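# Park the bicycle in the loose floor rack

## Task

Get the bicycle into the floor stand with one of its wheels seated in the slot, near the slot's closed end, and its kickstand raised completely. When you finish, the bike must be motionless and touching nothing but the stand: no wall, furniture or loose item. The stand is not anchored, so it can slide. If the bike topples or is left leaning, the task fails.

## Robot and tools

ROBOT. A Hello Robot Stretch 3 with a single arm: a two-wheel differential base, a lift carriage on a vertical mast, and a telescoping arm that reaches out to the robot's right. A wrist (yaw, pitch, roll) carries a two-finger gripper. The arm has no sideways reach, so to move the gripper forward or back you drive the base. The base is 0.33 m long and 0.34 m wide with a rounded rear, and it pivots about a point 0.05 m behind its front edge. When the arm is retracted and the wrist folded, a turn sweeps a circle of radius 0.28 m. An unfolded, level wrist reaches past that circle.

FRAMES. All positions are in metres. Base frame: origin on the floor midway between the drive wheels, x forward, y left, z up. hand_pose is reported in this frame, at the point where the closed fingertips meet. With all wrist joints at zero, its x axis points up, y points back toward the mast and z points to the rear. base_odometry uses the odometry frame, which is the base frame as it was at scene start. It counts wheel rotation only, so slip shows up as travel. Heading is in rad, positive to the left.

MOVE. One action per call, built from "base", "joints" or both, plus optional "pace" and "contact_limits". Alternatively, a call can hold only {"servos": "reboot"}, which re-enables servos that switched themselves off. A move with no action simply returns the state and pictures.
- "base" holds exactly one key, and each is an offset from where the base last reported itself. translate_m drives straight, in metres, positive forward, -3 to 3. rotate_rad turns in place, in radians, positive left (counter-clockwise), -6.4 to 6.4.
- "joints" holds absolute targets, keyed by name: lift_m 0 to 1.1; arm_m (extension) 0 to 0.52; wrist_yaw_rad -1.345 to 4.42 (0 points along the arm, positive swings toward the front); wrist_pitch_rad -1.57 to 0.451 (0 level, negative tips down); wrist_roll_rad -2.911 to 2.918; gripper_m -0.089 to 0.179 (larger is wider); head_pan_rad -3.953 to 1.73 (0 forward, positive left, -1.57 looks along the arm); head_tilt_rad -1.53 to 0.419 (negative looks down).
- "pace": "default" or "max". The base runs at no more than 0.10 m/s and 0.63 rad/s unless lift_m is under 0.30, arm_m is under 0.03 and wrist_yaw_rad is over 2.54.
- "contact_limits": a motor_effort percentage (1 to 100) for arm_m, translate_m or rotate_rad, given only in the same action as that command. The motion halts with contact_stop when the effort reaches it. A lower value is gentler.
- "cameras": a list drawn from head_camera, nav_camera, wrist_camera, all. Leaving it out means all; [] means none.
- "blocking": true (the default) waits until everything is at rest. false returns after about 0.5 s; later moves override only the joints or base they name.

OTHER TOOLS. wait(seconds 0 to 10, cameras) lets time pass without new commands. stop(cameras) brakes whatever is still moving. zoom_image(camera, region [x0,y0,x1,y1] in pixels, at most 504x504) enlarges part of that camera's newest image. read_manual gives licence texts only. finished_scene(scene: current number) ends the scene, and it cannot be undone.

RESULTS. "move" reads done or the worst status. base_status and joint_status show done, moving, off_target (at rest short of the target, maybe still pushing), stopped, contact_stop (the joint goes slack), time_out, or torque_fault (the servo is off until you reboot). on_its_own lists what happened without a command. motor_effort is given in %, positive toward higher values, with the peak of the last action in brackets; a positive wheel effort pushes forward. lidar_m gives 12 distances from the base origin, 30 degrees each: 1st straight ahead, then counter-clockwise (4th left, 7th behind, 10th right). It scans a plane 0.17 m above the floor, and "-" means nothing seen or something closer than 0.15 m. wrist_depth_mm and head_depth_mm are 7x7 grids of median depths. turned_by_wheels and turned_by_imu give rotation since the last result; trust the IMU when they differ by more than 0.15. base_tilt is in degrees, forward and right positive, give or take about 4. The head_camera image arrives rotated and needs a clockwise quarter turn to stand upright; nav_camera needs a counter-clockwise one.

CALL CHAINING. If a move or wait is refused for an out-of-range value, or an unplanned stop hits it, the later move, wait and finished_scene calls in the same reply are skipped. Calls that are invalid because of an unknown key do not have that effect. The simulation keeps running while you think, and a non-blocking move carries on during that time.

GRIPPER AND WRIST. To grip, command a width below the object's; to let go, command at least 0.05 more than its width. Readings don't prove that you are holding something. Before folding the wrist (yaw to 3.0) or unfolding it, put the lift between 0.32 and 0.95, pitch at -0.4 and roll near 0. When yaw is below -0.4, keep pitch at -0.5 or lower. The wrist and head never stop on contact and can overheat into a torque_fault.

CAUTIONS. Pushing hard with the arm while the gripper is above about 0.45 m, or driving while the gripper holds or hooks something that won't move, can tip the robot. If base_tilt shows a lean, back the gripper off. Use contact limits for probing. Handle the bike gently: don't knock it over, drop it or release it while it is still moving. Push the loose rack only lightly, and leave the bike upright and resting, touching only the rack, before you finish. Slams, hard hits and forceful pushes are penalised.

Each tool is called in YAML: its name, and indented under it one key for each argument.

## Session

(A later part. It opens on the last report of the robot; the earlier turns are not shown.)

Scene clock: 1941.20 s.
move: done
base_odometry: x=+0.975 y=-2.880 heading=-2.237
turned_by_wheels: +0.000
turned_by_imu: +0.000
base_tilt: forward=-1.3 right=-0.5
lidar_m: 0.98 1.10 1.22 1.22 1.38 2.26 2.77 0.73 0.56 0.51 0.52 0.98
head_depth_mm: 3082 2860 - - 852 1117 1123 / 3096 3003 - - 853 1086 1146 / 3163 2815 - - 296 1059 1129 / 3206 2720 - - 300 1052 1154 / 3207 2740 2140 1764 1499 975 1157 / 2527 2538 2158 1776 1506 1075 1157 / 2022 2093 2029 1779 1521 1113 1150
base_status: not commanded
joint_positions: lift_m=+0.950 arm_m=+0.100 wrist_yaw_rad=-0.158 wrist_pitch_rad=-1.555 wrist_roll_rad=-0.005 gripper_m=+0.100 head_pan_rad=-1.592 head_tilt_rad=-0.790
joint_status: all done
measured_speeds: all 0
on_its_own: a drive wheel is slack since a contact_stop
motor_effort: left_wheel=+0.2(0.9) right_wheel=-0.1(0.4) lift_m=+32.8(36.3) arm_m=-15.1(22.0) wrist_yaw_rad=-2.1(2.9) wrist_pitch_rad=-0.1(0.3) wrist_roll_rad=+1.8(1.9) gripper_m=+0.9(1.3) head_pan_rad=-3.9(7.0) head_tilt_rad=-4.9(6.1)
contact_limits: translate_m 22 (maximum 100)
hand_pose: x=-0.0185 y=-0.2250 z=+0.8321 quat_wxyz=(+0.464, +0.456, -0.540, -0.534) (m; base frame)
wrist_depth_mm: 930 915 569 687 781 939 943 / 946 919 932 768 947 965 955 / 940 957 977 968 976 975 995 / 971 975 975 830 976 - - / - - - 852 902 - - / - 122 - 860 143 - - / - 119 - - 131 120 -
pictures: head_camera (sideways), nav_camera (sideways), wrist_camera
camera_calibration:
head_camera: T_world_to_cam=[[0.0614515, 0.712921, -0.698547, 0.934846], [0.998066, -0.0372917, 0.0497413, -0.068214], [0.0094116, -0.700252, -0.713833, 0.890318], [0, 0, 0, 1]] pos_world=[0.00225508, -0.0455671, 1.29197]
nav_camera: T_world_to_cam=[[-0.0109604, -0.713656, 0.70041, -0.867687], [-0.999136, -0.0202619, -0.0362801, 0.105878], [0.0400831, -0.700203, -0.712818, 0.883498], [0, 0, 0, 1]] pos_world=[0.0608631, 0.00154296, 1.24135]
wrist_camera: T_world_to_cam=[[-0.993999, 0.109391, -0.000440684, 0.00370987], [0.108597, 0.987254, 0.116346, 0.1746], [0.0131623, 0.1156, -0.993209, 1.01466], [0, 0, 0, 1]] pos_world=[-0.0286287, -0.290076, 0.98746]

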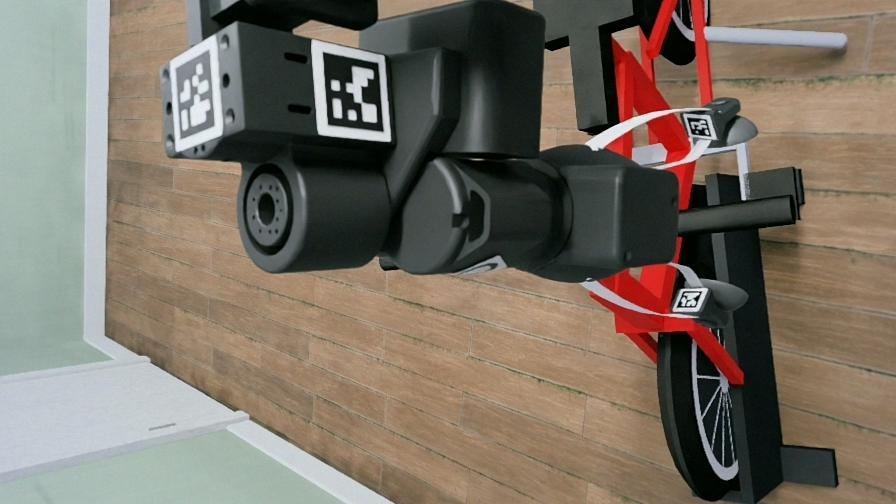

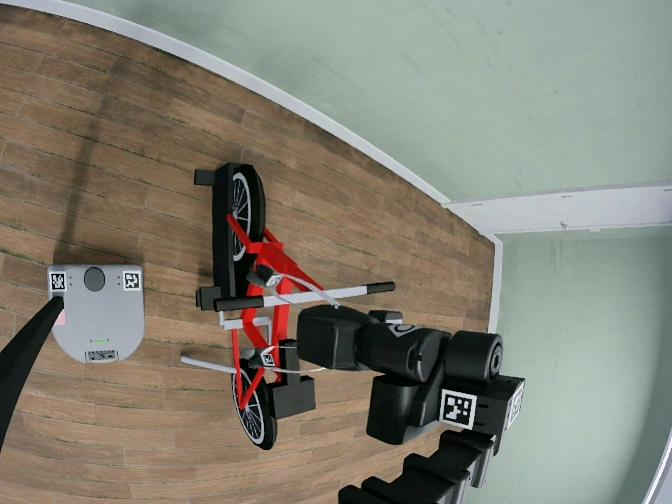

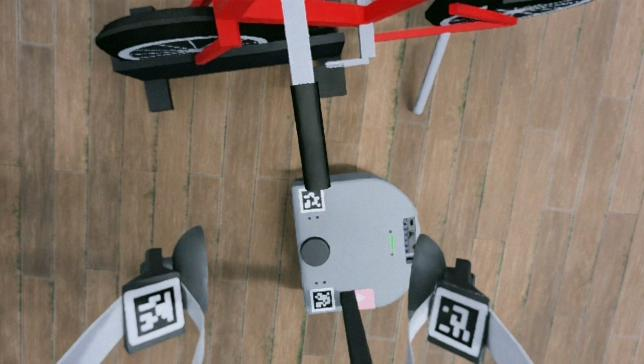

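move:
  base: {"translate_m": -0.195}
  joints: {"arm_m": 0.0, "gripper_m": -0.02}
  cameras: []

move:
  joints: {"wrist_pitch_rad": 0.0, "wrist_yaw_rad": 0.0, "wrist_roll_rad": 0.0, "lift_m": 0.6}

Scene clock: 1964.83 s.
move: done
base_odometry: x=+1.096 y=-2.727 heading=-2.237
turned_by_wheels: +0.000
turned_by_imu: -0.001
base_tilt: forward=-1.3 right=-0.4
lidar_m: 1.17 1.32 1.26 1.26 1.42 2.33 2.59 2.91 0.47 0.53 0.56 0.70
head_depth_mm: 3015 2633 2146 - - - 1107 / 3048 2651 2087 1832 - - 1106 / 3094 2669 2130 1840 - - - / 3143 2707 2134 1793 1498 1103 1132 / 3209 2739 2138 1769 1503 1132 1136 / 3090 2747 2168 1680 1471 1097 1139 / 2382 2454 2162 1781 1516 975 1144
base_status: done
joint_positions: lift_m=+0.950 arm_m=+0.000 wrist_yaw_rad=-0.158 wrist_pitch_rad=-1.555 wrist_roll_rad=-0.005 gripper_m=-0.020 head_pan_rad=-1.592 head_tilt_rad=-0.790
joint_status: all done
measured_speeds: all 0
motor_effort: left_wheel=-1.5(6.5) right_wheel=-3.2(6.5) lift_m=+27.9(31.3) arm_m=-15.4(23.4) wrist_yaw_rad=-0.9(3.3) wrist_pitch_rad=+0.2(0.3) wrist_roll_rad=+1.3(1.8) gripper_m=-6.6(79.6) head_pan_rad=-3.0(4.1) head_tilt_rad=-4.5(5.2)
hand_pose: x=-0.0185 y=-0.1250 z=+0.8321 quat_wxyz=(+0.464, +0.456, -0.540, -0.534) (m; base frame)
wrist_depth_mm: 781 779 768 928 931 933 945 / 948 936 936 945 959 949 936 / 959 968 967 950 964 970 981 / 970 980 971 842 905 - - / - - - 848 902 - - / - - 125 130 - - - / - - 121 125 - - -
pictures: none
No camera images: "cameras" was empty.

Scene clock: 1968.83 s.
move: done
base_odometry: x=+1.096 y=-2.727 heading=-2.237
turned_by_wheels: +0.000
turned_by_imu: +0.000
base_tilt: forward=-1.3 right=-0.5
lidar_m: 1.17 1.32 1.26 1.26 1.42 2.33 2.58 2.90 0.47 0.53 0.56 0.71
head_depth_mm: 3023 2626 2107 1722 1476 1213 410 / 3065 2677 2096 1744 1455 1102 411 / 3110 2684 2129 1752 871 942 425 / 3156 2702 2131 1754 1494 1060 1112 / 3183 2718 2146 1764 1501 1135 1136 / 3052 2773 2136 1685 1475 1090 1146 / 2391 2458 2173 1783 1510 973 1145
base_status: not commanded
joint_positions: lift_m=+0.600 arm_m=+0.000 wrist_yaw_rad=-0.002 wrist_pitch_rad=-0.024 wrist_roll_rad=-0.005 gripper_m=-0.020 head_pan_rad=-1.592 head_tilt_rad=-0.790
joint_status: all done
measured_speeds: all 0
motor_effort: left_wheel=-1.8(2.0) right_wheel=-3.4(3.6) lift_m=+18.1(26.4) arm_m=-13.0(14.9) wrist_yaw_rad=+2.0(4.5) wrist_pitch_rad=+4.3(5.8) wrist_roll_rad=+1.5(2.8) gripper_m=-6.1(7.0) head_pan_rad=-3.4(4.4) head_tilt_rad=-4.0(5.4)
hand_pose: x=-0.0220 y=-0.4006 z=+0.7085 quat_wxyz=(+0.709, +0.008, -0.705, -0.009) (m; base frame)
wrist_depth_mm: - - - - - - - / - - - - - - - / - - - - - - - / - - - - - - - / 272 - - - - - - / - - 125 130 - - - / - - 121 125 - - -
pictures: head_camera (sideways), nav_camera (sideways), wrist_camera
camera_calibration:
head_camera: T_world_to_cam=[[0.0614568, 0.71293, -0.698537, 0.934833], [0.998065, -0.0372995, 0.049741, -0.0682137], [0.0094068, -0.700243, -0.713843, 0.890331], [0, 0, 0, 1]] pos_world=[0.00225475, -0.0455669, 1.29196]
nav_camera: T_world_to_cam=[[-0.0109657, -0.713666, 0.7004, -0.867674], [-0.999136, -0.0202542, -0.0362806, 0.105879], [0.0400783, -0.700193, -0.712827, 0.883511], [0, 0, 0, 1]] pos_world=[0.0608631, 0.00154341, 1.24135]
wrist_camera: T_world_to_cam=[[-0.998811, -0.000954163, 0.0487377, -0.0598153], [-0.0482953, 0.155164, -0.986708, 0.807487], [-0.00662085, -0.987888, -0.155025, -0.124092], [0, 0, 0, 1]] pos_world=[-0.0215679, -0.247939, 0.780431]

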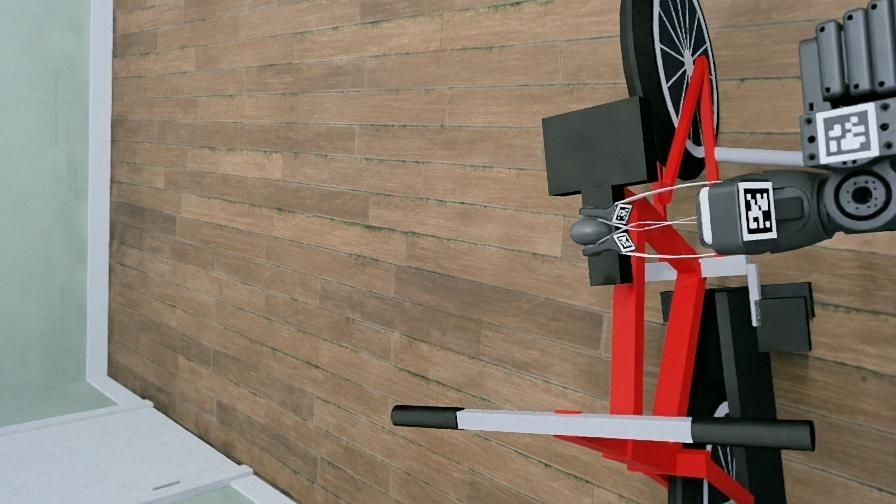

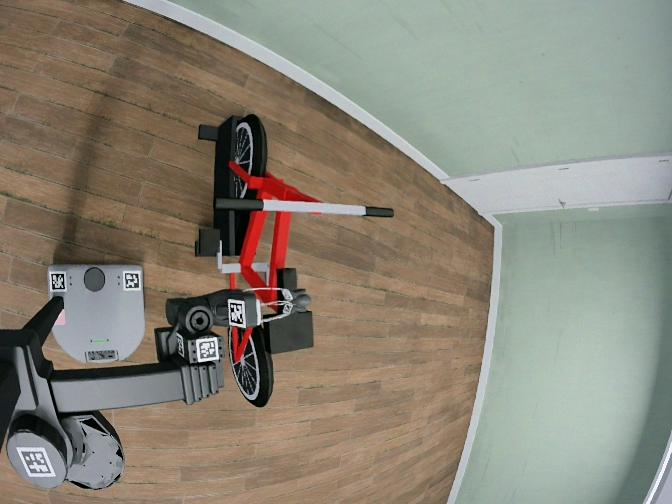

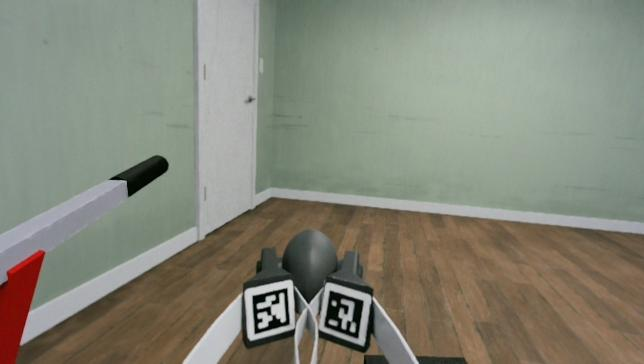

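move:
  joints: {"lift_m": 0.04, "head_tilt_rad": -0.95, "head_pan_rad": -1.75}

Scene clock: 1983.87 s.
move: contact_stop
base_odometry: x=+1.096 y=-2.727 heading=-2.237
turned_by_wheels: +0.000
turned_by_imu: +0.000
base_tilt: forward=-1.3 right=-0.4
lidar_m: 1.17 1.32 1.27 1.26 1.42 2.33 2.59 2.90 0.47 2.55 0.56 0.71
head_depth_mm: 2483 2062 1762 1532 1334 1217 1109 / 2499 2068 1765 1532 1303 1223 979 / 2503 2069 1771 1514 1153 1213 876 / 2527 2092 1780 1522 1306 1212 963 / 2550 2104 1796 1556 1108 1213 1119 / 2560 2110 1796 1562 1151 1205 1116 / 2569 2105 1811 1542 849 1189 1127
base_status: not commanded
joint_positions: lift_m=+0.075 arm_m=+0.000 wrist_yaw_rad=-0.003 wrist_pitch_rad=-0.022 wrist_roll_rad=-0.005 gripper_m=-0.020 head_pan_rad=-1.742 head_tilt_rad=-0.939
joint_status: lift_m contact_stop (moved -0.525 of -0.560); the others done
measured_speeds: all 0
on_its_own: lift_m is slack since a contact_stop (your +0.040 is given up)
motor_effort: left_wheel=-0.7(2.0) right_wheel=-2.6(3.6) lift_m=+26.4(34.0) arm_m=+19.2(20.0) wrist_yaw_rad=+2.9(6.8) wrist_pitch_rad=+4.2(4.7) wrist_roll_rad=+1.3(1.8) gripper_m=-6.0(7.4) head_pan_rad=-2.9(7.8) head_tilt_rad=-5.0(6.2)
hand_pose: x=-0.0223 y=-0.4006 z=+0.1840 quat_wxyz=(+0.709, +0.007, -0.705, -0.009) (m; base frame)
wrist_depth_mm: 231 - - 238 - 282 230 / - 243 - - - 246 237 / - 251 254 - - 252 249 / - - 257 322 279 262 263 / 167 188 200 235 279 241 269 / 254 256 124 130 481 283 291 / 260 263 121 125 381 298 306
pictures: head_camera (sideways), nav_camera (sideways), wrist_camera
ARM HIT: the arm struck its own base or body hard.
camera_calibration:
head_camera: T_world_to_cam=[[0.183619, 0.789979, -0.584993, 0.786142], [0.980053, -0.193148, 0.046792, -0.0642551], [-0.0760258, -0.581917, -0.809687, 1.01548], [0, 0, 0, 1]] pos_world=[-0.00417404, -0.0425201, 1.28512]
nav_camera: T_world_to_cam=[[-0.133852, -0.798529, 0.586885, -0.719016], [-0.989946, 0.135062, -0.0420115, 0.113276], [-0.0457184, -0.586608, -0.808579, 1.00855], [0, 0, 0, 1]] pos_world=[0.0620043, 0.00216636, 1.24223]
wrist_camera: T_world_to_cam=[[-0.998817, 0.000439114, 0.048627, -0.034002], [-0.0479866, 0.15309, -0.987046, 0.289178], [-0.00787774, -0.988212, -0.152888, -0.206027], [0, 0, 0, 1]] pos_world=[-0.0217081, -0.247853, 0.255586]

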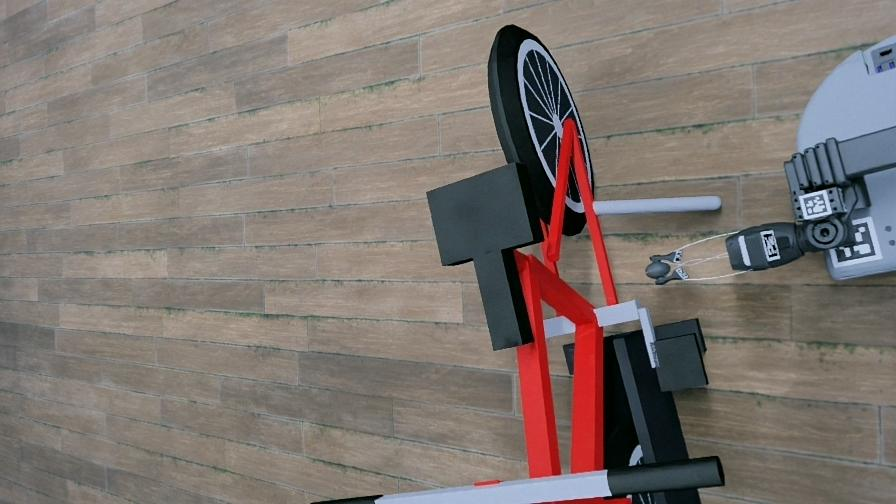

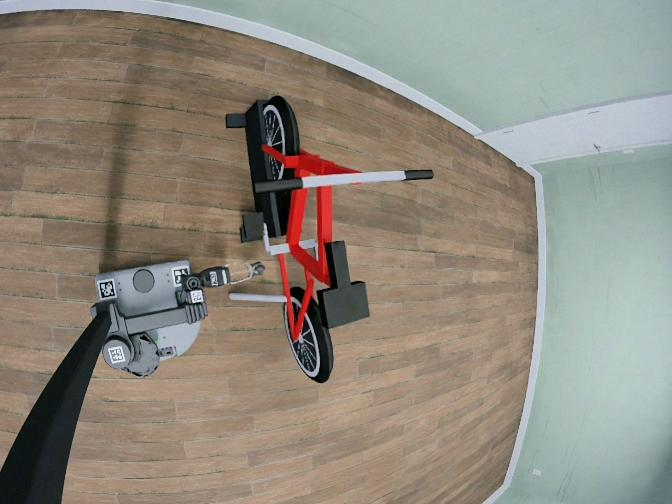

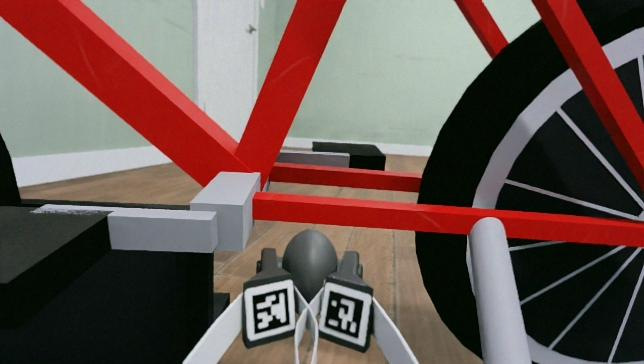

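move:
  joints: {"lift_m": 0.11, "wrist_pitch_rad": -0.4, "arm_m": 0.03}

Scene clock: 2000.47 s.
move: done
base_odometry: x=+1.096 y=-2.727 heading=-2.237
turned_by_wheels: +0.000
turned_by_imu: +0.000
base_tilt: forward=-1.3 right=-0.5
lidar_m: 1.17 1.32 1.26 1.26 1.42 2.32 2.58 2.90 0.47 0.53 0.56 0.71
head_depth_mm: 2483 2056 1756 1523 1337 1217 1107 / 2519 2062 1770 1534 1301 1226 972 / 2519 2081 1767 1515 1151 1208 858 / 2535 2086 1767 1523 1307 1215 954 / 2530 2093 1784 1559 1103 1216 1121 / 2571 2102 1797 1558 1151 1203 1123 / 2596 2125 1809 1535 849 1188 1130
base_status: not commanded
joint_positions: lift_m=+0.110 arm_m=+0.030 wrist_yaw_rad=-0.002 wrist_pitch_rad=-0.413 wrist_roll_rad=-0.005 gripper_m=-0.020 head_pan_rad=-1.742 head_tilt_rad=-0.939
joint_status: all done
measured_speeds: all 0
motor_effort: left_wheel=-0.4(1.3) right_wheel=-2.6(2.8) lift_m=+35.8(39.8) arm_m=+15.7(23.7) wrist_yaw_rad=+2.3(2.9) wrist_pitch_rad=+2.6(4.2) wrist_roll_rad=+1.3(1.8) gripper_m=-6.1(7.5) head_pan_rad=-3.1(3.9) head_tilt_rad=-5.0(5.6)
hand_pose: x=-0.0220 y=-0.4000 z=+0.1238 quat_wxyz=(+0.694, +0.145, -0.690, -0.146) (m; base frame)
wrist_depth_mm: - - 202 267 269 208 200 / 149 150 166 193 197 198 211 / 154 223 520 595 574 199 244 / 244 243 429 455 450 184 275 / 269 269 356 368 375 176 312 / 286 274 136 129 314 170 327 / 254 236 121 125 264 164 279
pictures: head_camera (sideways), nav_camera (sideways), wrist_camera
camera_calibration:
head_camera: T_world_to_cam=[[0.183618, 0.789979, -0.584993, 0.786142], [0.980053, -0.193148, 0.046792, -0.0642551], [-0.0760256, -0.581916, -0.809687, 1.01548], [0, 0, 0, 1]] pos_world=[-0.00417403, -0.0425201, 1.28512]
nav_camera: T_world_to_cam=[[-0.133852, -0.79853, 0.586885, -0.719016], [-0.989946, 0.135062, -0.0420115, 0.113276], [-0.0457182, -0.586608, -0.80858, 1.00855], [0, 0, 0, 1]] pos_world=[0.0620043, 0.00216639, 1.24223]
wrist_camera: T_world_to_cam=[[-0.99886, -0.0188438, 0.0438605, -0.0378832], [-0.0472748, 0.51803, -0.854055, 0.359171], [-0.00662742, -0.855155, -0.51833, -0.116106], [0, 0, 0, 1]] pos_world=[-0.0216297, -0.286064, 0.248232]

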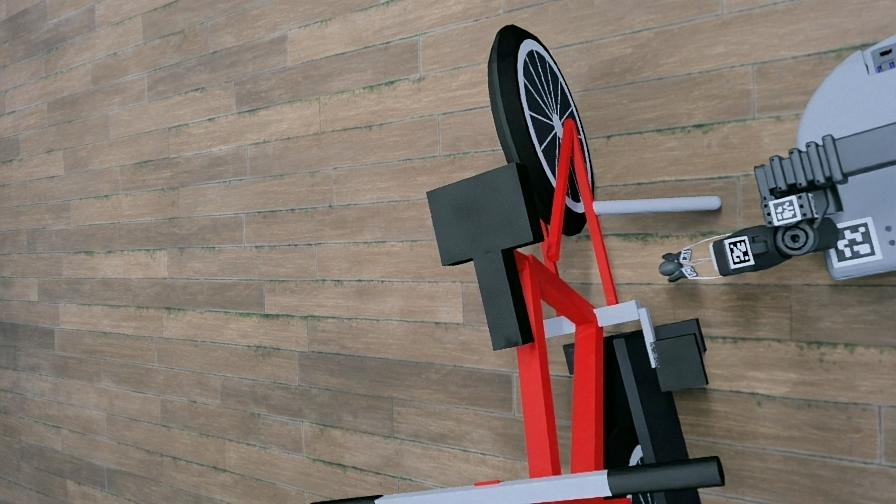

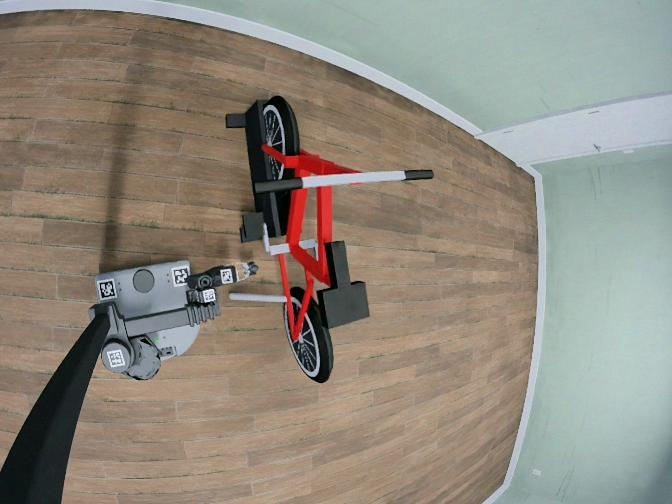

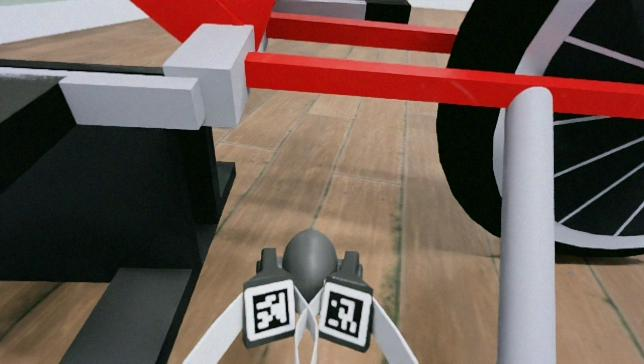

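move:
  joints: {"lift_m": 0.11, "wrist_pitch_rad": -0.7, "arm_m": 0.05}
  cameras: []

move:
  base: {"translate_m": -0.09}
  contact_limits: {"translate_m": 25}

Scene clock: 2013.97 s.
move: done
base_odometry: x=+1.096 y=-2.727 heading=-2.237
turned_by_wheels: +0.000
turned_by_imu: +0.000
base_tilt: forward=-1.3 right=-0.4
lidar_m: 1.17 1.32 1.26 1.26 1.42 2.33 2.58 2.91 0.47 0.53 0.56 0.70
head_depth_mm: 2453 2056 1769 1533 1332 1219 1106 / 2503 2060 1769 1535 1297 1218 975 / 2515 2082 1777 1513 1153 1210 872 / 2521 2085 1787 1525 1306 1220 961 / 2564 2100 1798 1552 1102 1223 1117 / 2559 2109 1791 1565 1152 1205 1119 / 2569 2105 1796 1535 849 1192 1126
base_status: not commanded
joint_positions: lift_m=+0.110 arm_m=+0.050 wrist_yaw_rad=-0.002 wrist_pitch_rad=-0.709 wrist_roll_rad=-0.005 gripper_m=-0.020 head_pan_rad=-1.742 head_tilt_rad=-0.939
joint_status: all done
measured_speeds: all 0
motor_effort: left_wheel=-0.9(1.0) right_wheel=-2.6(2.8) lift_m=+35.1(38.4) arm_m=+15.8(20.7) wrist_yaw_rad=+1.7(2.8) wrist_pitch_rad=+1.8(3.5) wrist_roll_rad=+1.7(1.7) gripper_m=-5.6(6.9) head_pan_rad=-3.6(4.1) head_tilt_rad=-5.0(5.6)
hand_pose: x=-0.0220 y=-0.3738 z=+0.0636 quat_wxyz=(+0.665, +0.245, -0.661, -0.246) (m; base frame)
wrist_depth_mm: 196 200 448 461 474 222 137 / 220 221 361 378 389 266 141 / 254 254 315 323 331 333 138 / 267 247 275 283 285 282 139 / 227 226 244 250 253 248 249 / 214 216 210 130 226 219 228 / 194 197 121 125 202 197 207
pictures: none
No camera images: "cameras" was empty.

Scene clock: 2015.97 s.
move: done
base_odometry: x=+1.152 y=-2.656 heading=-2.236
turned_by_wheels: +0.000
turned_by_imu: +0.000
base_tilt: forward=-1.3 right=-0.5
lidar_m: 1.25 1.41 1.28 1.28 1.44 2.37 2.50 2.81 0.53 0.53 0.60 0.71
head_depth_mm: 2487 2037 1762 1529 1357 1219 1109 / 2504 2069 1762 1530 1305 1225 971 / 2519 2080 1767 1539 1152 1233 873 / 2518 2079 1772 1540 1068 1200 966 / 2566 2093 1795 1558 1129 1233 1120 / 2581 2111 1791 1568 1087 1201 1122 / 2586 2131 1804 1565 1040 1205 1127
base_status: done
joint_positions: lift_m=+0.110 arm_m=+0.050 wrist_yaw_rad=+0.028 wrist_pitch_rad=-0.716 wrist_roll_rad=-0.001 gripper_m=-0.020 head_pan_rad=-1.742 head_tilt_rad=-0.939
joint_status: not commanded
measured_speeds: all 0
on_its_own: wrist_yaw_rad is at rest, and its effort (-23.9) is outside its rest range (-9 to +9)
motor_effort: left_wheel=+4.5(6.1) right_wheel=-15.2(16.4) lift_m=+34.3(36.3) arm_m=+14.8(16.2) wrist_yaw_rad=-23.9(24.7) wrist_pitch_rad=+2.7(3.3) wrist_roll_rad=+0.1(1.6) gripper_m=-6.2(7.1) head_pan_rad=-3.2(4.0) head_tilt_rad=-4.8(5.8)
contact_limits: translate_m 25 (maximum 100)
hand_pose: x=-0.0167 y=-0.3724 z=+0.0624 quat_wxyz=(+0.666, +0.257, -0.658, -0.239) (m; base frame)
wrist_depth_mm: 215 445 436 447 134 215 214 / 238 347 365 371 134 249 244 / 262 305 312 317 138 298 289 / 253 269 274 276 136 287 293 / 230 240 243 241 239 254 257 / 213 215 135 129 220 226 230 / 195 199 122 123 200 205 207
pictures: head_camera (sideways), nav_camera (sideways), wrist_camera
camera_calibration:
head_camera: T_world_to_cam=[[0.183629, 0.789977, -0.584993, 0.786142], [0.980051, -0.193161, 0.046792, -0.0642551], [-0.0760333, -0.581916, -0.809687, 1.01548], [0, 0, 0, 1]] pos_world=[-0.00417459, -0.04252, 1.28512]
nav_camera: T_world_to_cam=[[-0.133863, -0.798528, 0.586885, -0.719016], [-0.989944, 0.135075, -0.0420115, 0.113276], [-0.045726, -0.586608, -0.808579, 1.00855], [0, 0, 0, 1]] pos_world=[0.0620043, 0.00216564, 1.24223]
wrist_camera: T_world_to_cam=[[-0.99776, -0.0581908, 0.0329937, -0.0432884], [-0.0654583, 0.747702, -0.6608, 0.365849], [0.013783, -0.661479, -0.749837, -0.0374268], [0, 0, 0, 1]] pos_world=[-0.0187278, -0.300822, 0.215117]

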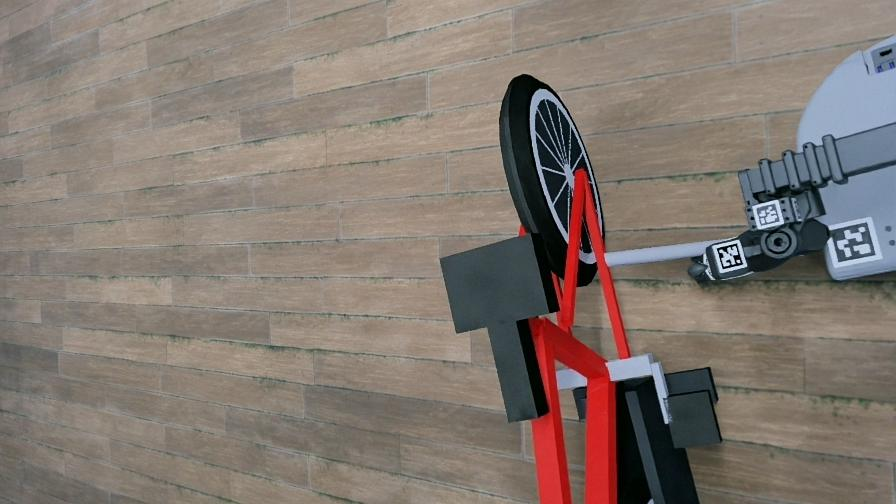

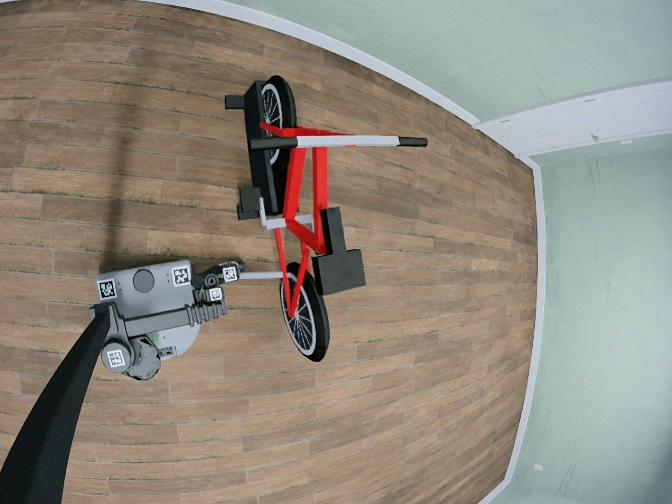

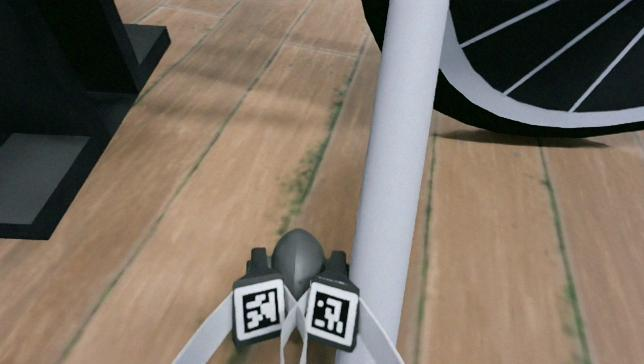

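move:
  base: {"translate_m": -0.06}
  joints: {"lift_m": 0.13}
  contact_limits: {"translate_m": 30}

Scene clock: 2022.73 s.
move: done
base_odometry: x=+1.189 y=-2.609 heading=-2.236
turned_by_wheels: +0.000
turned_by_imu: +0.001
base_tilt: forward=-1.3 right=-0.4
lidar_m: 1.31 1.48 1.30 1.29 1.45 2.39 2.43 2.74 0.53 0.52 0.64 0.71
head_depth_mm: 2467 2063 1756 1531 1360 1216 1108 / 2498 2067 1756 1536 1339 1223 974 / 2525 2080 1768 1548 1190 1229 866 / 2528 2085 1777 1550 1145 1183 964 / 2551 2104 1779 1552 988 1236 1118 / 2537 2114 1786 1557 1000 1217 1125 / 2573 2130 1818 1572 1190 1179 1126
base_status: done
joint_positions: lift_m=+0.130 arm_m=+0.050 wrist_yaw_rad=+0.164 wrist_pitch_rad=-0.719 wrist_roll_rad=-0.001 gripper_m=-0.020 head_pan_rad=-1.742 head_tilt_rad=-0.939
joint_status: all done
measured_speeds: all 0
on_its_own: wrist_yaw_rad is held at +0.136, not at your +0.000, by its stall guard, which is still easing
motor_effort: left_wheel=+3.2(5.4) right_wheel=-15.9(21.2) lift_m=+23.4(41.8) arm_m=+14.0(14.5) wrist_yaw_rad=-24.2(30.1) wrist_pitch_rad=+3.4(4.3) wrist_roll_rad=+0.0(0.3) gripper_m=-5.7(7.2) head_pan_rad=-3.3(4.0) head_tilt_rad=-4.7(5.7)
contact_limits: translate_m 30 (maximum 100)
hand_pose: x=+0.0073 y=-0.3695 z=+0.0818 quat_wxyz=(+0.680, +0.302, -0.639, -0.194) (m; base frame)
wrist_depth_mm: 243 483 474 469 200 204 195 / 276 371 399 393 228 234 218 / 298 327 339 335 266 269 254 / 278 293 297 300 299 311 310 / 257 261 266 157 268 278 281 / 233 234 135 129 235 247 250 / 212 216 122 125 214 224 226
pictures: head_camera (sideways), nav_camera (sideways), wrist_camera
camera_calibration:
head_camera: T_world_to_cam=[[0.183672, 0.789967, -0.584993, 0.786142], [0.98004, -0.193214, 0.046792, -0.064255], [-0.076065, -0.581911, -0.809687, 1.01548], [0, 0, 0, 1]] pos_world=[-0.00417691, -0.0425194, 1.28512]
nav_camera: T_world_to_cam=[[-0.133906, -0.79852, 0.586885, -0.719016], [-0.989937, 0.135129, -0.0420115, 0.113276], [-0.045758, -0.586605, -0.808579, 1.00855], [0, 0, 0, 1]] pos_world=[0.0620044, 0.00216259, 1.24223]
wrist_camera: T_world_to_cam=[[-0.980696, -0.192837, 0.0323915, -0.0696889], [-0.166097, 0.734109, -0.658404, 0.373651], [0.103186, -0.651074, -0.751967, -0.0178787], [0, 0, 0, 1]] pos_world=[-0.00443652, -0.29938, 0.234827]

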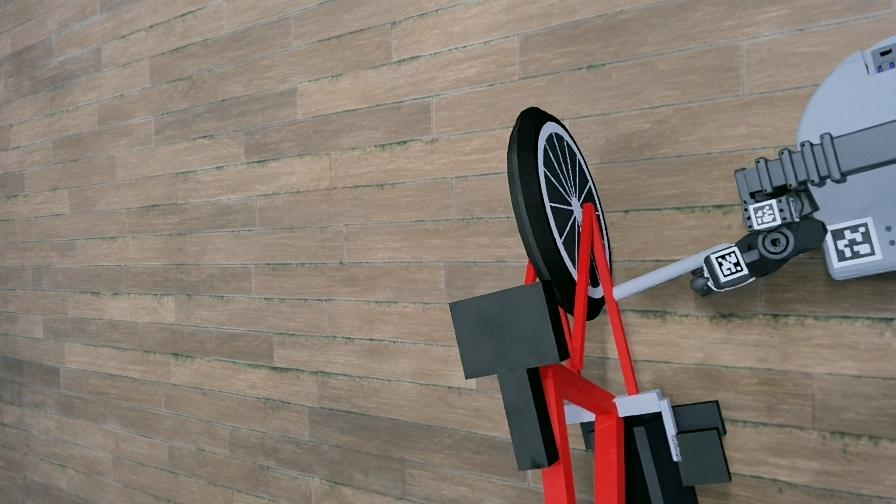

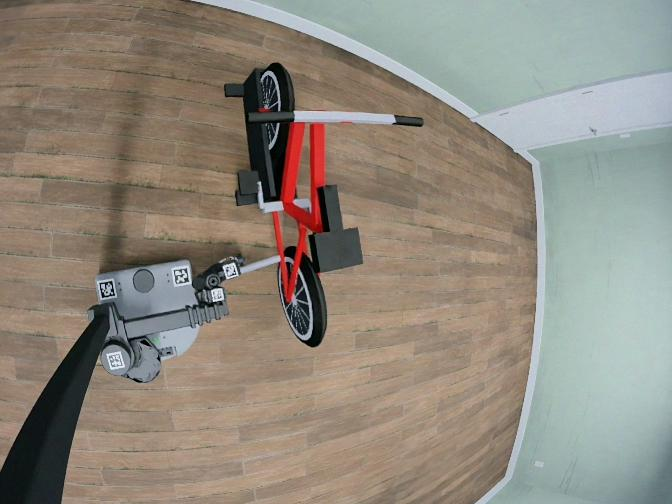

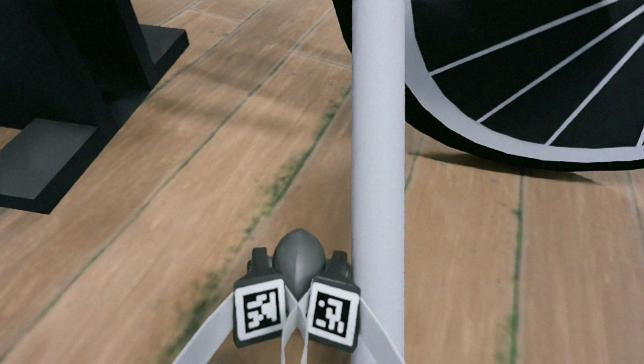

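move:
  base: {"translate_m": -0.05}
  joints: {"lift_m": 0.15, "wrist_yaw_rad": 0.0}
  contact_limits: {"translate_m": 30}

Scene clock: 2029.47 s.
move: done
base_odometry: x=+1.219 y=-2.570 heading=-2.236
turned_by_wheels: +0.000
turned_by_imu: +0.000
base_tilt: forward=-1.4 right=-0.4
lidar_m: 1.36 1.53 1.30 1.30 1.46 2.40 2.39 2.70 0.53 0.44 0.67 0.71
head_depth_mm: 2467 2051 1753 1526 1351 1221 1108 / 2484 2062 1756 1541 1363 1225 970 / 2514 2080 1769 1540 1235 1223 853 / 2522 2095 1787 1541 1115 1159 965 / 2529 2086 1792 1558 1057 1235 1123 / 2564 2121 1797 1559 959 1237 1121 / 2588 2117 1806 1566 1058 1192 1123
base_status: done
joint_positions: lift_m=+0.150 arm_m=+0.050 wrist_yaw_rad=+0.006 wrist_pitch_rad=-0.716 wrist_roll_rad=+0.000 gripper_m=-0.020 head_pan_rad=-1.742 head_tilt_rad=-0.939
joint_status: all done
measured_speeds: all 0
motor_effort: left_wheel=-0.7(3.1) right_wheel=-4.0(21.3) lift_m=+21.1(38.4) arm_m=+10.7(11.9) wrist_yaw_rad=-5.6(38.2) wrist_pitch_rad=+3.0(5.8) wrist_roll_rad=-0.4(0.6) gripper_m=-6.9(7.3) head_pan_rad=-3.0(3.9) head_tilt_rad=-5.4(5.9)
contact_limits: translate_m 30 (maximum 100)
hand_pose: x=-0.0205 y=-0.3725 z=+0.1024 quat_wxyz=(+0.663, +0.250, -0.661, -0.246) (m; base frame)
wrist_depth_mm: 496 493 165 217 216 216 213 / 394 422 161 250 250 247 247 / 358 362 359 277 295 294 389 / 314 319 324 162 334 340 349 / 280 285 289 158 291 299 306 / 254 256 126 129 160 270 274 / 230 237 120 123 158 244 248
pictures: head_camera (sideways), nav_camera (sideways), wrist_camera
camera_calibration:
head_camera: T_world_to_cam=[[0.183673, 0.789966, -0.584993, 0.786142], [0.98004, -0.193215, 0.046792, -0.064255], [-0.0760656, -0.581911, -0.809687, 1.01548], [0, 0, 0, 1]] pos_world=[-0.00417695, -0.0425194, 1.28512]
nav_camera: T_world_to_cam=[[-0.133907, -0.79852, 0.586885, -0.719016], [-0.989937, 0.13513, -0.0420115, 0.113276], [-0.0457586, -0.586605, -0.808579, 1.00855], [0, 0, 0, 1]] pos_world=[0.0620044, 0.00216253, 1.24223]
wrist_camera: T_world_to_cam=[[-0.998853, -0.0356556, 0.0319723, -0.0399776], [-0.0478895, 0.74897, -0.66087, 0.392959], [-0.000382632, -0.661643, -0.749819, -0.0077321], [0, 0, 0, 1]] pos_world=[-0.0211161, -0.300856, 0.255176]

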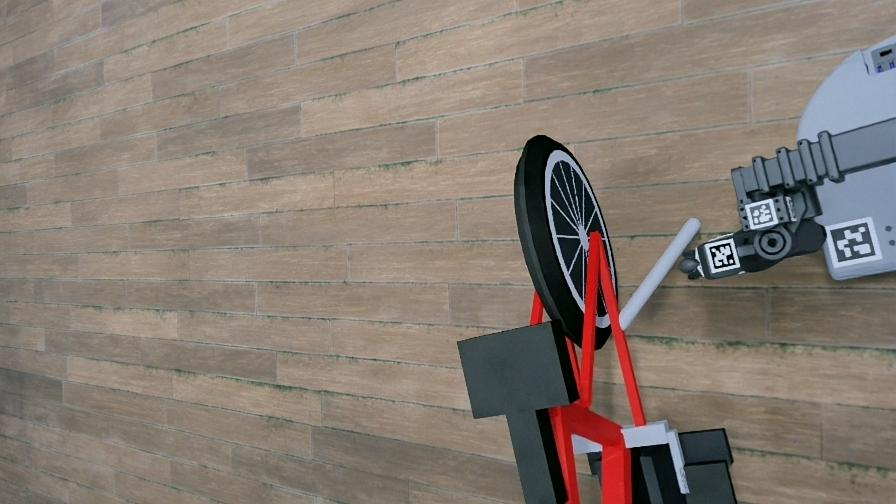

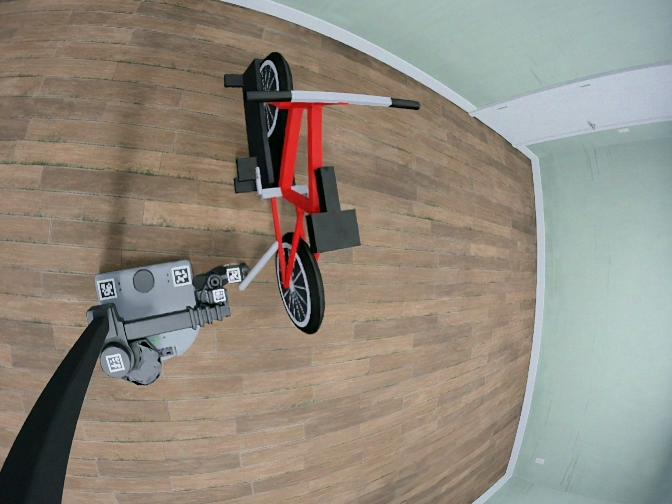

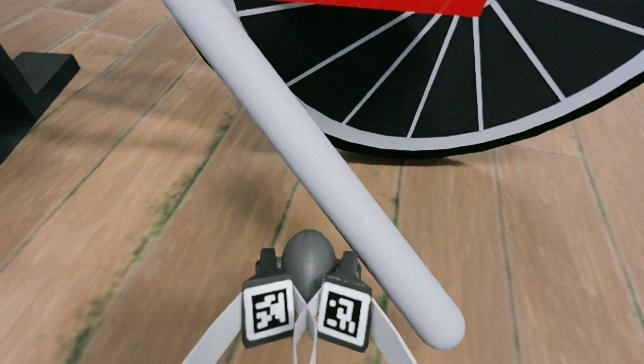

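move:
  base: {"translate_m": -0.07}
  joints: {"lift_m": 0.19}
  contact_limits: {"translate_m": 30}

Scene clock: 2038.03 s.
move: done
base_odometry: x=+1.263 y=-2.514 heading=-2.236
turned_by_wheels: +0.000
turned_by_imu: +0.000
base_tilt: forward=-1.3 right=-0.5
lidar_m: 1.43 1.58 1.32 1.32 1.48 2.33 2.32 2.61 0.53 0.45 0.53 0.72
head_depth_mm: 2479 2052 1757 1530 1359 1224 1108 / 2526 2082 1763 1539 1361 1223 960 / 2515 2071 1782 1539 1324 1230 790 / 2528 2089 1780 1547 1205 1181 964 / 2574 2095 1786 1553 1130 1219 1121 / 2544 2119 1795 1563 990 1239 1124 / 2569 2135 1814 1562 901 1208 1124
base_status: done
joint_positions: lift_m=+0.190 arm_m=+0.050 wrist_yaw_rad=+0.002 wrist_pitch_rad=-0.716 wrist_roll_rad=+0.000 gripper_m=-0.020 head_pan_rad=-1.742 head_tilt_rad=-0.939
joint_status: all done
measured_speeds: all 0
motor_effort: left_wheel=-0.8(6.4) right_wheel=-2.6(7.2) lift_m=+35.0(38.4) arm_m=+8.8(10.2) wrist_yaw_rad=-1.6(5.5) wrist_pitch_rad=+2.9(3.2) wrist_roll_rad=-0.3(0.5) gripper_m=-6.4(7.2) head_pan_rad=-3.0(4.1) head_tilt_rad=-5.7(5.7)
contact_limits: translate_m 30 (maximum 100)
hand_pose: x=-0.0212 y=-0.3725 z=+0.1424 quat_wxyz=(+0.663, +0.249, -0.662, -0.247) (m; base frame)
wrist_depth_mm: 194 198 203 198 211 211 218 / 194 201 248 246 245 246 532 / 413 191 295 293 291 429 464 / 364 351 367 365 376 394 401 / 324 328 190 342 343 349 353 / 294 295 136 129 309 312 317 / 266 273 121 125 276 283 286
pictures: head_camera (sideways), nav_camera (sideways), wrist_camera
camera_calibration:
head_camera: T_world_to_cam=[[0.183675, 0.789966, -0.584993, 0.786141], [0.980039, -0.193218, 0.046792, -0.064255], [-0.0760673, -0.581911, -0.809687, 1.01548], [0, 0, 0, 1]] pos_world=[-0.00417708, -0.0425194, 1.28512]
nav_camera: T_world_to_cam=[[-0.13391, -0.79852, 0.586885, -0.719015], [-0.989936, 0.135133, -0.0420115, 0.113276], [-0.0457603, -0.586605, -0.808579, 1.00855], [0, 0, 0, 1]] pos_world=[0.0620045, 0.00216237, 1.24223]
wrist_camera: T_world_to_cam=[[-0.998974, -0.0320705, 0.0319734, -0.0405587], [-0.045202, 0.749117, -0.660893, 0.41945], [-0.00275669, -0.66166, -0.749799, 0.022157], [0, 0, 0, 1]] pos_world=[-0.0214961, -0.300858, 0.295122]

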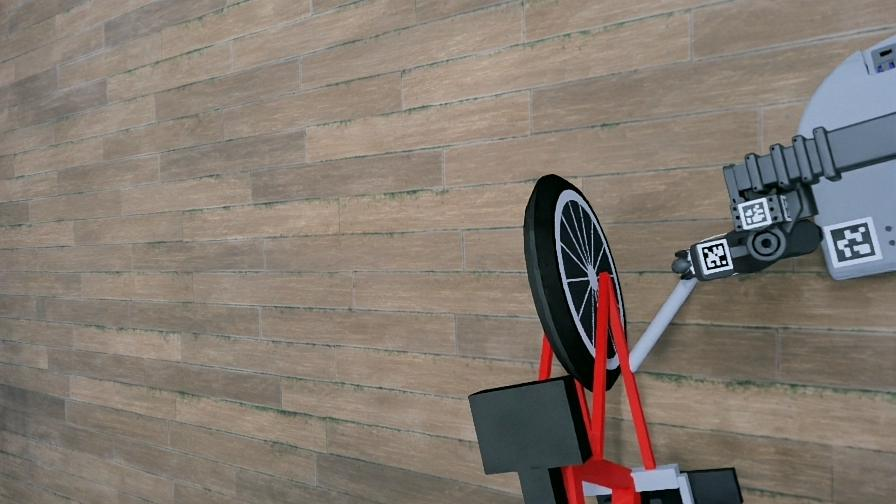

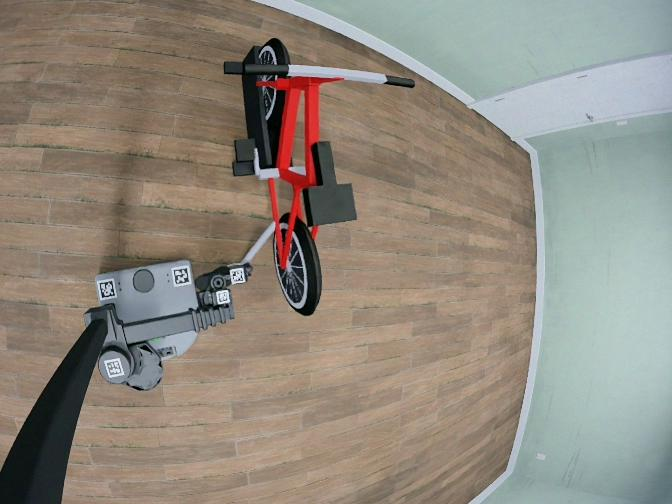

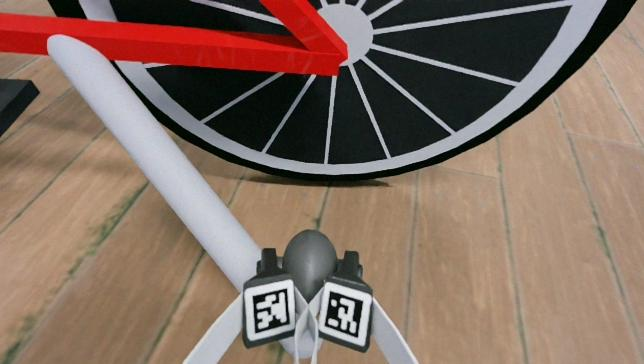

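move:
  joints: {"lift_m": 0.26}
  cameras: []

move:
  base: {"translate_m": 0.13}
  cameras: []

move:
  joints: {"lift_m": 0.095, "arm_m": 0.07}

Scene clock: 2051.93 s.
move: done
base_odometry: x=+1.263 y=-2.514 heading=-2.236
turned_by_wheels: +0.000
turned_by_imu: +0.000
base_tilt: forward=-1.3 right=-0.5
lidar_m: 1.43 1.57 1.32 1.32 1.48 2.33 2.32 2.61 0.53 0.45 0.53 0.72
head_depth_mm: 2486 2061 1755 1532 1363 1221 1104 / 2500 2066 1760 1536 1359 1222 959 / 2519 2064 1768 1543 1330 1224 933 / 2543 2104 1772 1545 1209 905 964 / 2558 2099 1790 1552 1131 1217 1118 / 2566 2104 1794 1557 988 1237 1121 / 2594 2117 1808 1572 900 1203 1127
base_status: not commanded
joint_positions: lift_m=+0.260 arm_m=+0.050 wrist_yaw_rad=+0.002 wrist_pitch_rad=-0.716 wrist_roll_rad=+0.000 gripper_m=-0.020 head_pan_rad=-1.742 head_tilt_rad=-0.939
joint_status: all done
measured_speeds: all 0
motor_effort: left_wheel=-1.1(1.4) right_wheel=-2.5(2.9) lift_m=+35.3(40.4) arm_m=+7.2(8.1) wrist_yaw_rad=-3.5(3.5) wrist_pitch_rad=+2.8(3.1) wrist_roll_rad=-0.3(0.5) gripper_m=-7.1(7.1) head_pan_rad=-3.4(3.8) head_tilt_rad=-4.5(5.8)
contact_limits: translate_m 30 (maximum 100)
hand_pose: x=-0.0212 y=-0.3725 z=+0.2124 quat_wxyz=(+0.663, +0.249, -0.662, -0.247) (m; base frame)
wrist_depth_mm: 289 202 199 204 203 202 756 / 579 238 222 235 235 234 651 / 251 250 259 257 278 278 570 / 451 256 347 344 341 475 495 / 401 397 404 400 422 434 435 / 361 368 136 130 382 384 392 / 330 338 121 125 339 350 353
pictures: none
No camera images: "cameras" was empty.

Scene clock: 2054.37 s.
move: done
base_odometry: x=+1.182 y=-2.617 heading=-2.236
turned_by_wheels: +0.000
turned_by_imu: +0.001
base_tilt: forward=-1.3 right=-0.5
lidar_m: 1.30 1.47 1.29 1.29 1.45 2.39 2.45 2.74 0.53 0.45 0.63 0.71
head_depth_mm: 2487 2065 1754 1535 1355 1220 1107 / 2500 2061 1760 1542 1324 1222 962 / 2495 2083 1766 1544 1187 1226 937 / 2523 2089 1777 1545 1137 903 965 / 2544 2105 1780 1547 976 1237 1116 / 2561 2124 1796 1571 1037 1209 1121 / 2587 2128 1811 1567 1069 1191 1123
base_status: done
joint_positions: lift_m=+0.260 arm_m=+0.050 wrist_yaw_rad=+0.002 wrist_pitch_rad=-0.716 wrist_roll_rad=+0.000 gripper_m=-0.020 head_pan_rad=-1.742 head_tilt_rad=-0.939
joint_status: not commanded
measured_speeds: all 0
motor_effort: left_wheel=+1.3(6.8) right_wheel=+1.6(5.6) lift_m=+35.3(36.3) arm_m=+5.3(7.5) wrist_yaw_rad=-3.1(3.4) wrist_pitch_rad=+2.6(3.3) wrist_roll_rad=-0.3(0.6) gripper_m=-5.8(7.5) head_pan_rad=-3.0(4.0) head_tilt_rad=-5.1(5.7)
hand_pose: x=-0.0212 y=-0.3725 z=+0.2124 quat_wxyz=(+0.663, +0.249, -0.662, -0.247) (m; base frame)
wrist_depth_mm: 220 312 316 207 190 198 199 / 243 573 577 233 225 230 230 / 237 246 255 253 255 257 272 / 320 452 467 252 336 334 332 / 365 406 414 245 409 422 440 / 347 366 136 130 252 385 390 / 331 338 121 125 243 350 355
pictures: none
No camera images: "cameras" was empty.

Scene clock: 2056.70 s.
move: done
base_odometry: x=+1.182 y=-2.617 heading=-2.236
turned_by_wheels: +0.000
turned_by_imu: +0.000
base_tilt: forward=-1.3 right=-0.4
lidar_m: 1.30 1.47 1.29 1.29 1.45 2.39 2.45 2.76 0.53 0.52 0.63 0.71
head_depth_mm: 2480 2044 1766 1530 1359 1223 1110 / 2492 2069 1770 1535 1326 1224 973 / 2533 2079 1765 1546 1186 1226 911 / 2528 2084 1779 1545 1137 1195 968 / 2539 2096 1790 1554 975 1228 1122 / 2572 2108 1798 1564 1034 1207 1128 / 2586 2119 1804 1559 1067 1191 1127
base_status: not commanded
joint_positions: lift_m=+0.095 arm_m=+0.070 wrist_yaw_rad=+0.002 wrist_pitch_rad=-0.716 wrist_roll_rad=+0.000 gripper_m=-0.020 head_pan_rad=-1.742 head_tilt_rad=-0.939
joint_status: all done
measured_speeds: all 0
motor_effort: left_wheel=+1.5(1.9) right_wheel=+1.5(1.8) lift_m=+16.9(34.6) arm_m=+15.5(20.6) wrist_yaw_rad=-2.3(3.2) wrist_pitch_rad=+2.7(3.3) wrist_roll_rad=-0.5(0.6) gripper_m=-6.8(7.2) head_pan_rad=-3.2(4.1) head_tilt_rad=-5.0(5.9)
hand_pose: x=-0.0212 y=-0.3925 z=+0.0474 quat_wxyz=(+0.663, +0.249, -0.662, -0.247) (m; base frame)
wrist_depth_mm: 406 398 406 205 109 194 200 / 318 332 338 327 219 106 231 / 280 284 290 295 292 107 296 / 245 249 252 257 262 253 106 / 219 221 226 230 232 234 106 / 198 200 197 130 208 210 115 / 180 183 121 125 186 191 190
pictures: head_camera (sideways), nav_camera (sideways), wrist_camera
camera_calibration:
head_camera: T_world_to_cam=[[0.183677, 0.789966, -0.584993, 0.786141], [0.980039, -0.19322, 0.046792, -0.064255], [-0.0760687, -0.581911, -0.809687, 1.01548], [0, 0, 0, 1]] pos_world=[-0.00417718, -0.0425193, 1.28512]
nav_camera: T_world_to_cam=[[-0.133911, -0.79852, 0.586885, -0.719015], [-0.989936, 0.135135, -0.0420115, 0.113276], [-0.0457616, -0.586605, -0.808579, 1.00855], [0, 0, 0, 1]] pos_world=[0.0620045, 0.00216224, 1.24223]
wrist_camera: T_world_to_cam=[[-0.998979, -0.0319214, 0.0319756, -0.0381312], [-0.0450918, 0.749077, -0.660947, 0.371654], [-0.00285377, -0.661714, -0.749751, -0.0623307], [0, 0, 0, 1]] pos_world=[-0.0215116, -0.320859, 0.20013]

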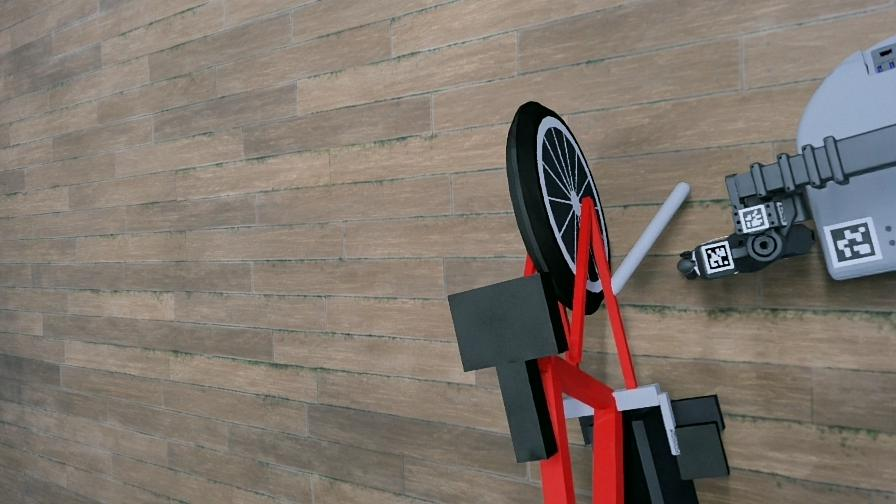

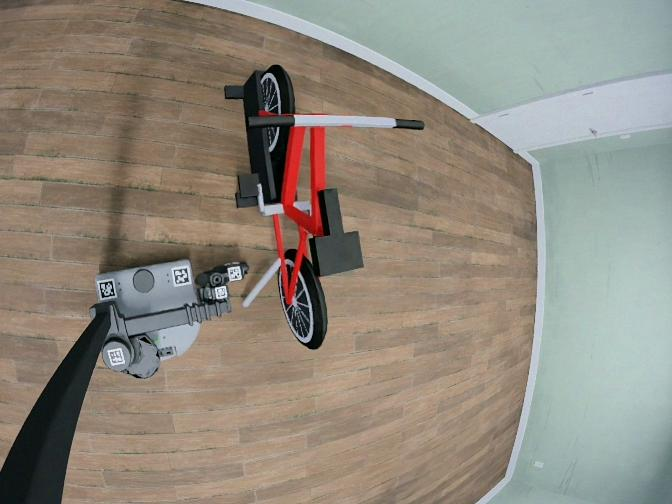

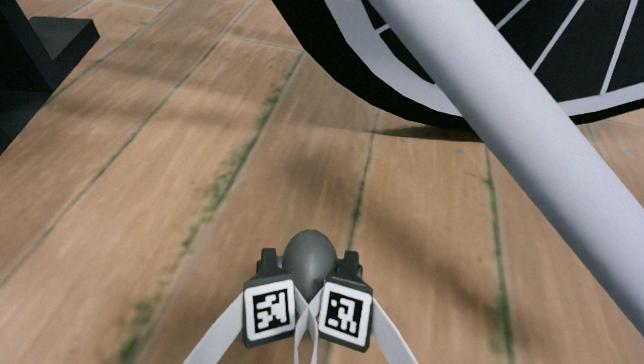

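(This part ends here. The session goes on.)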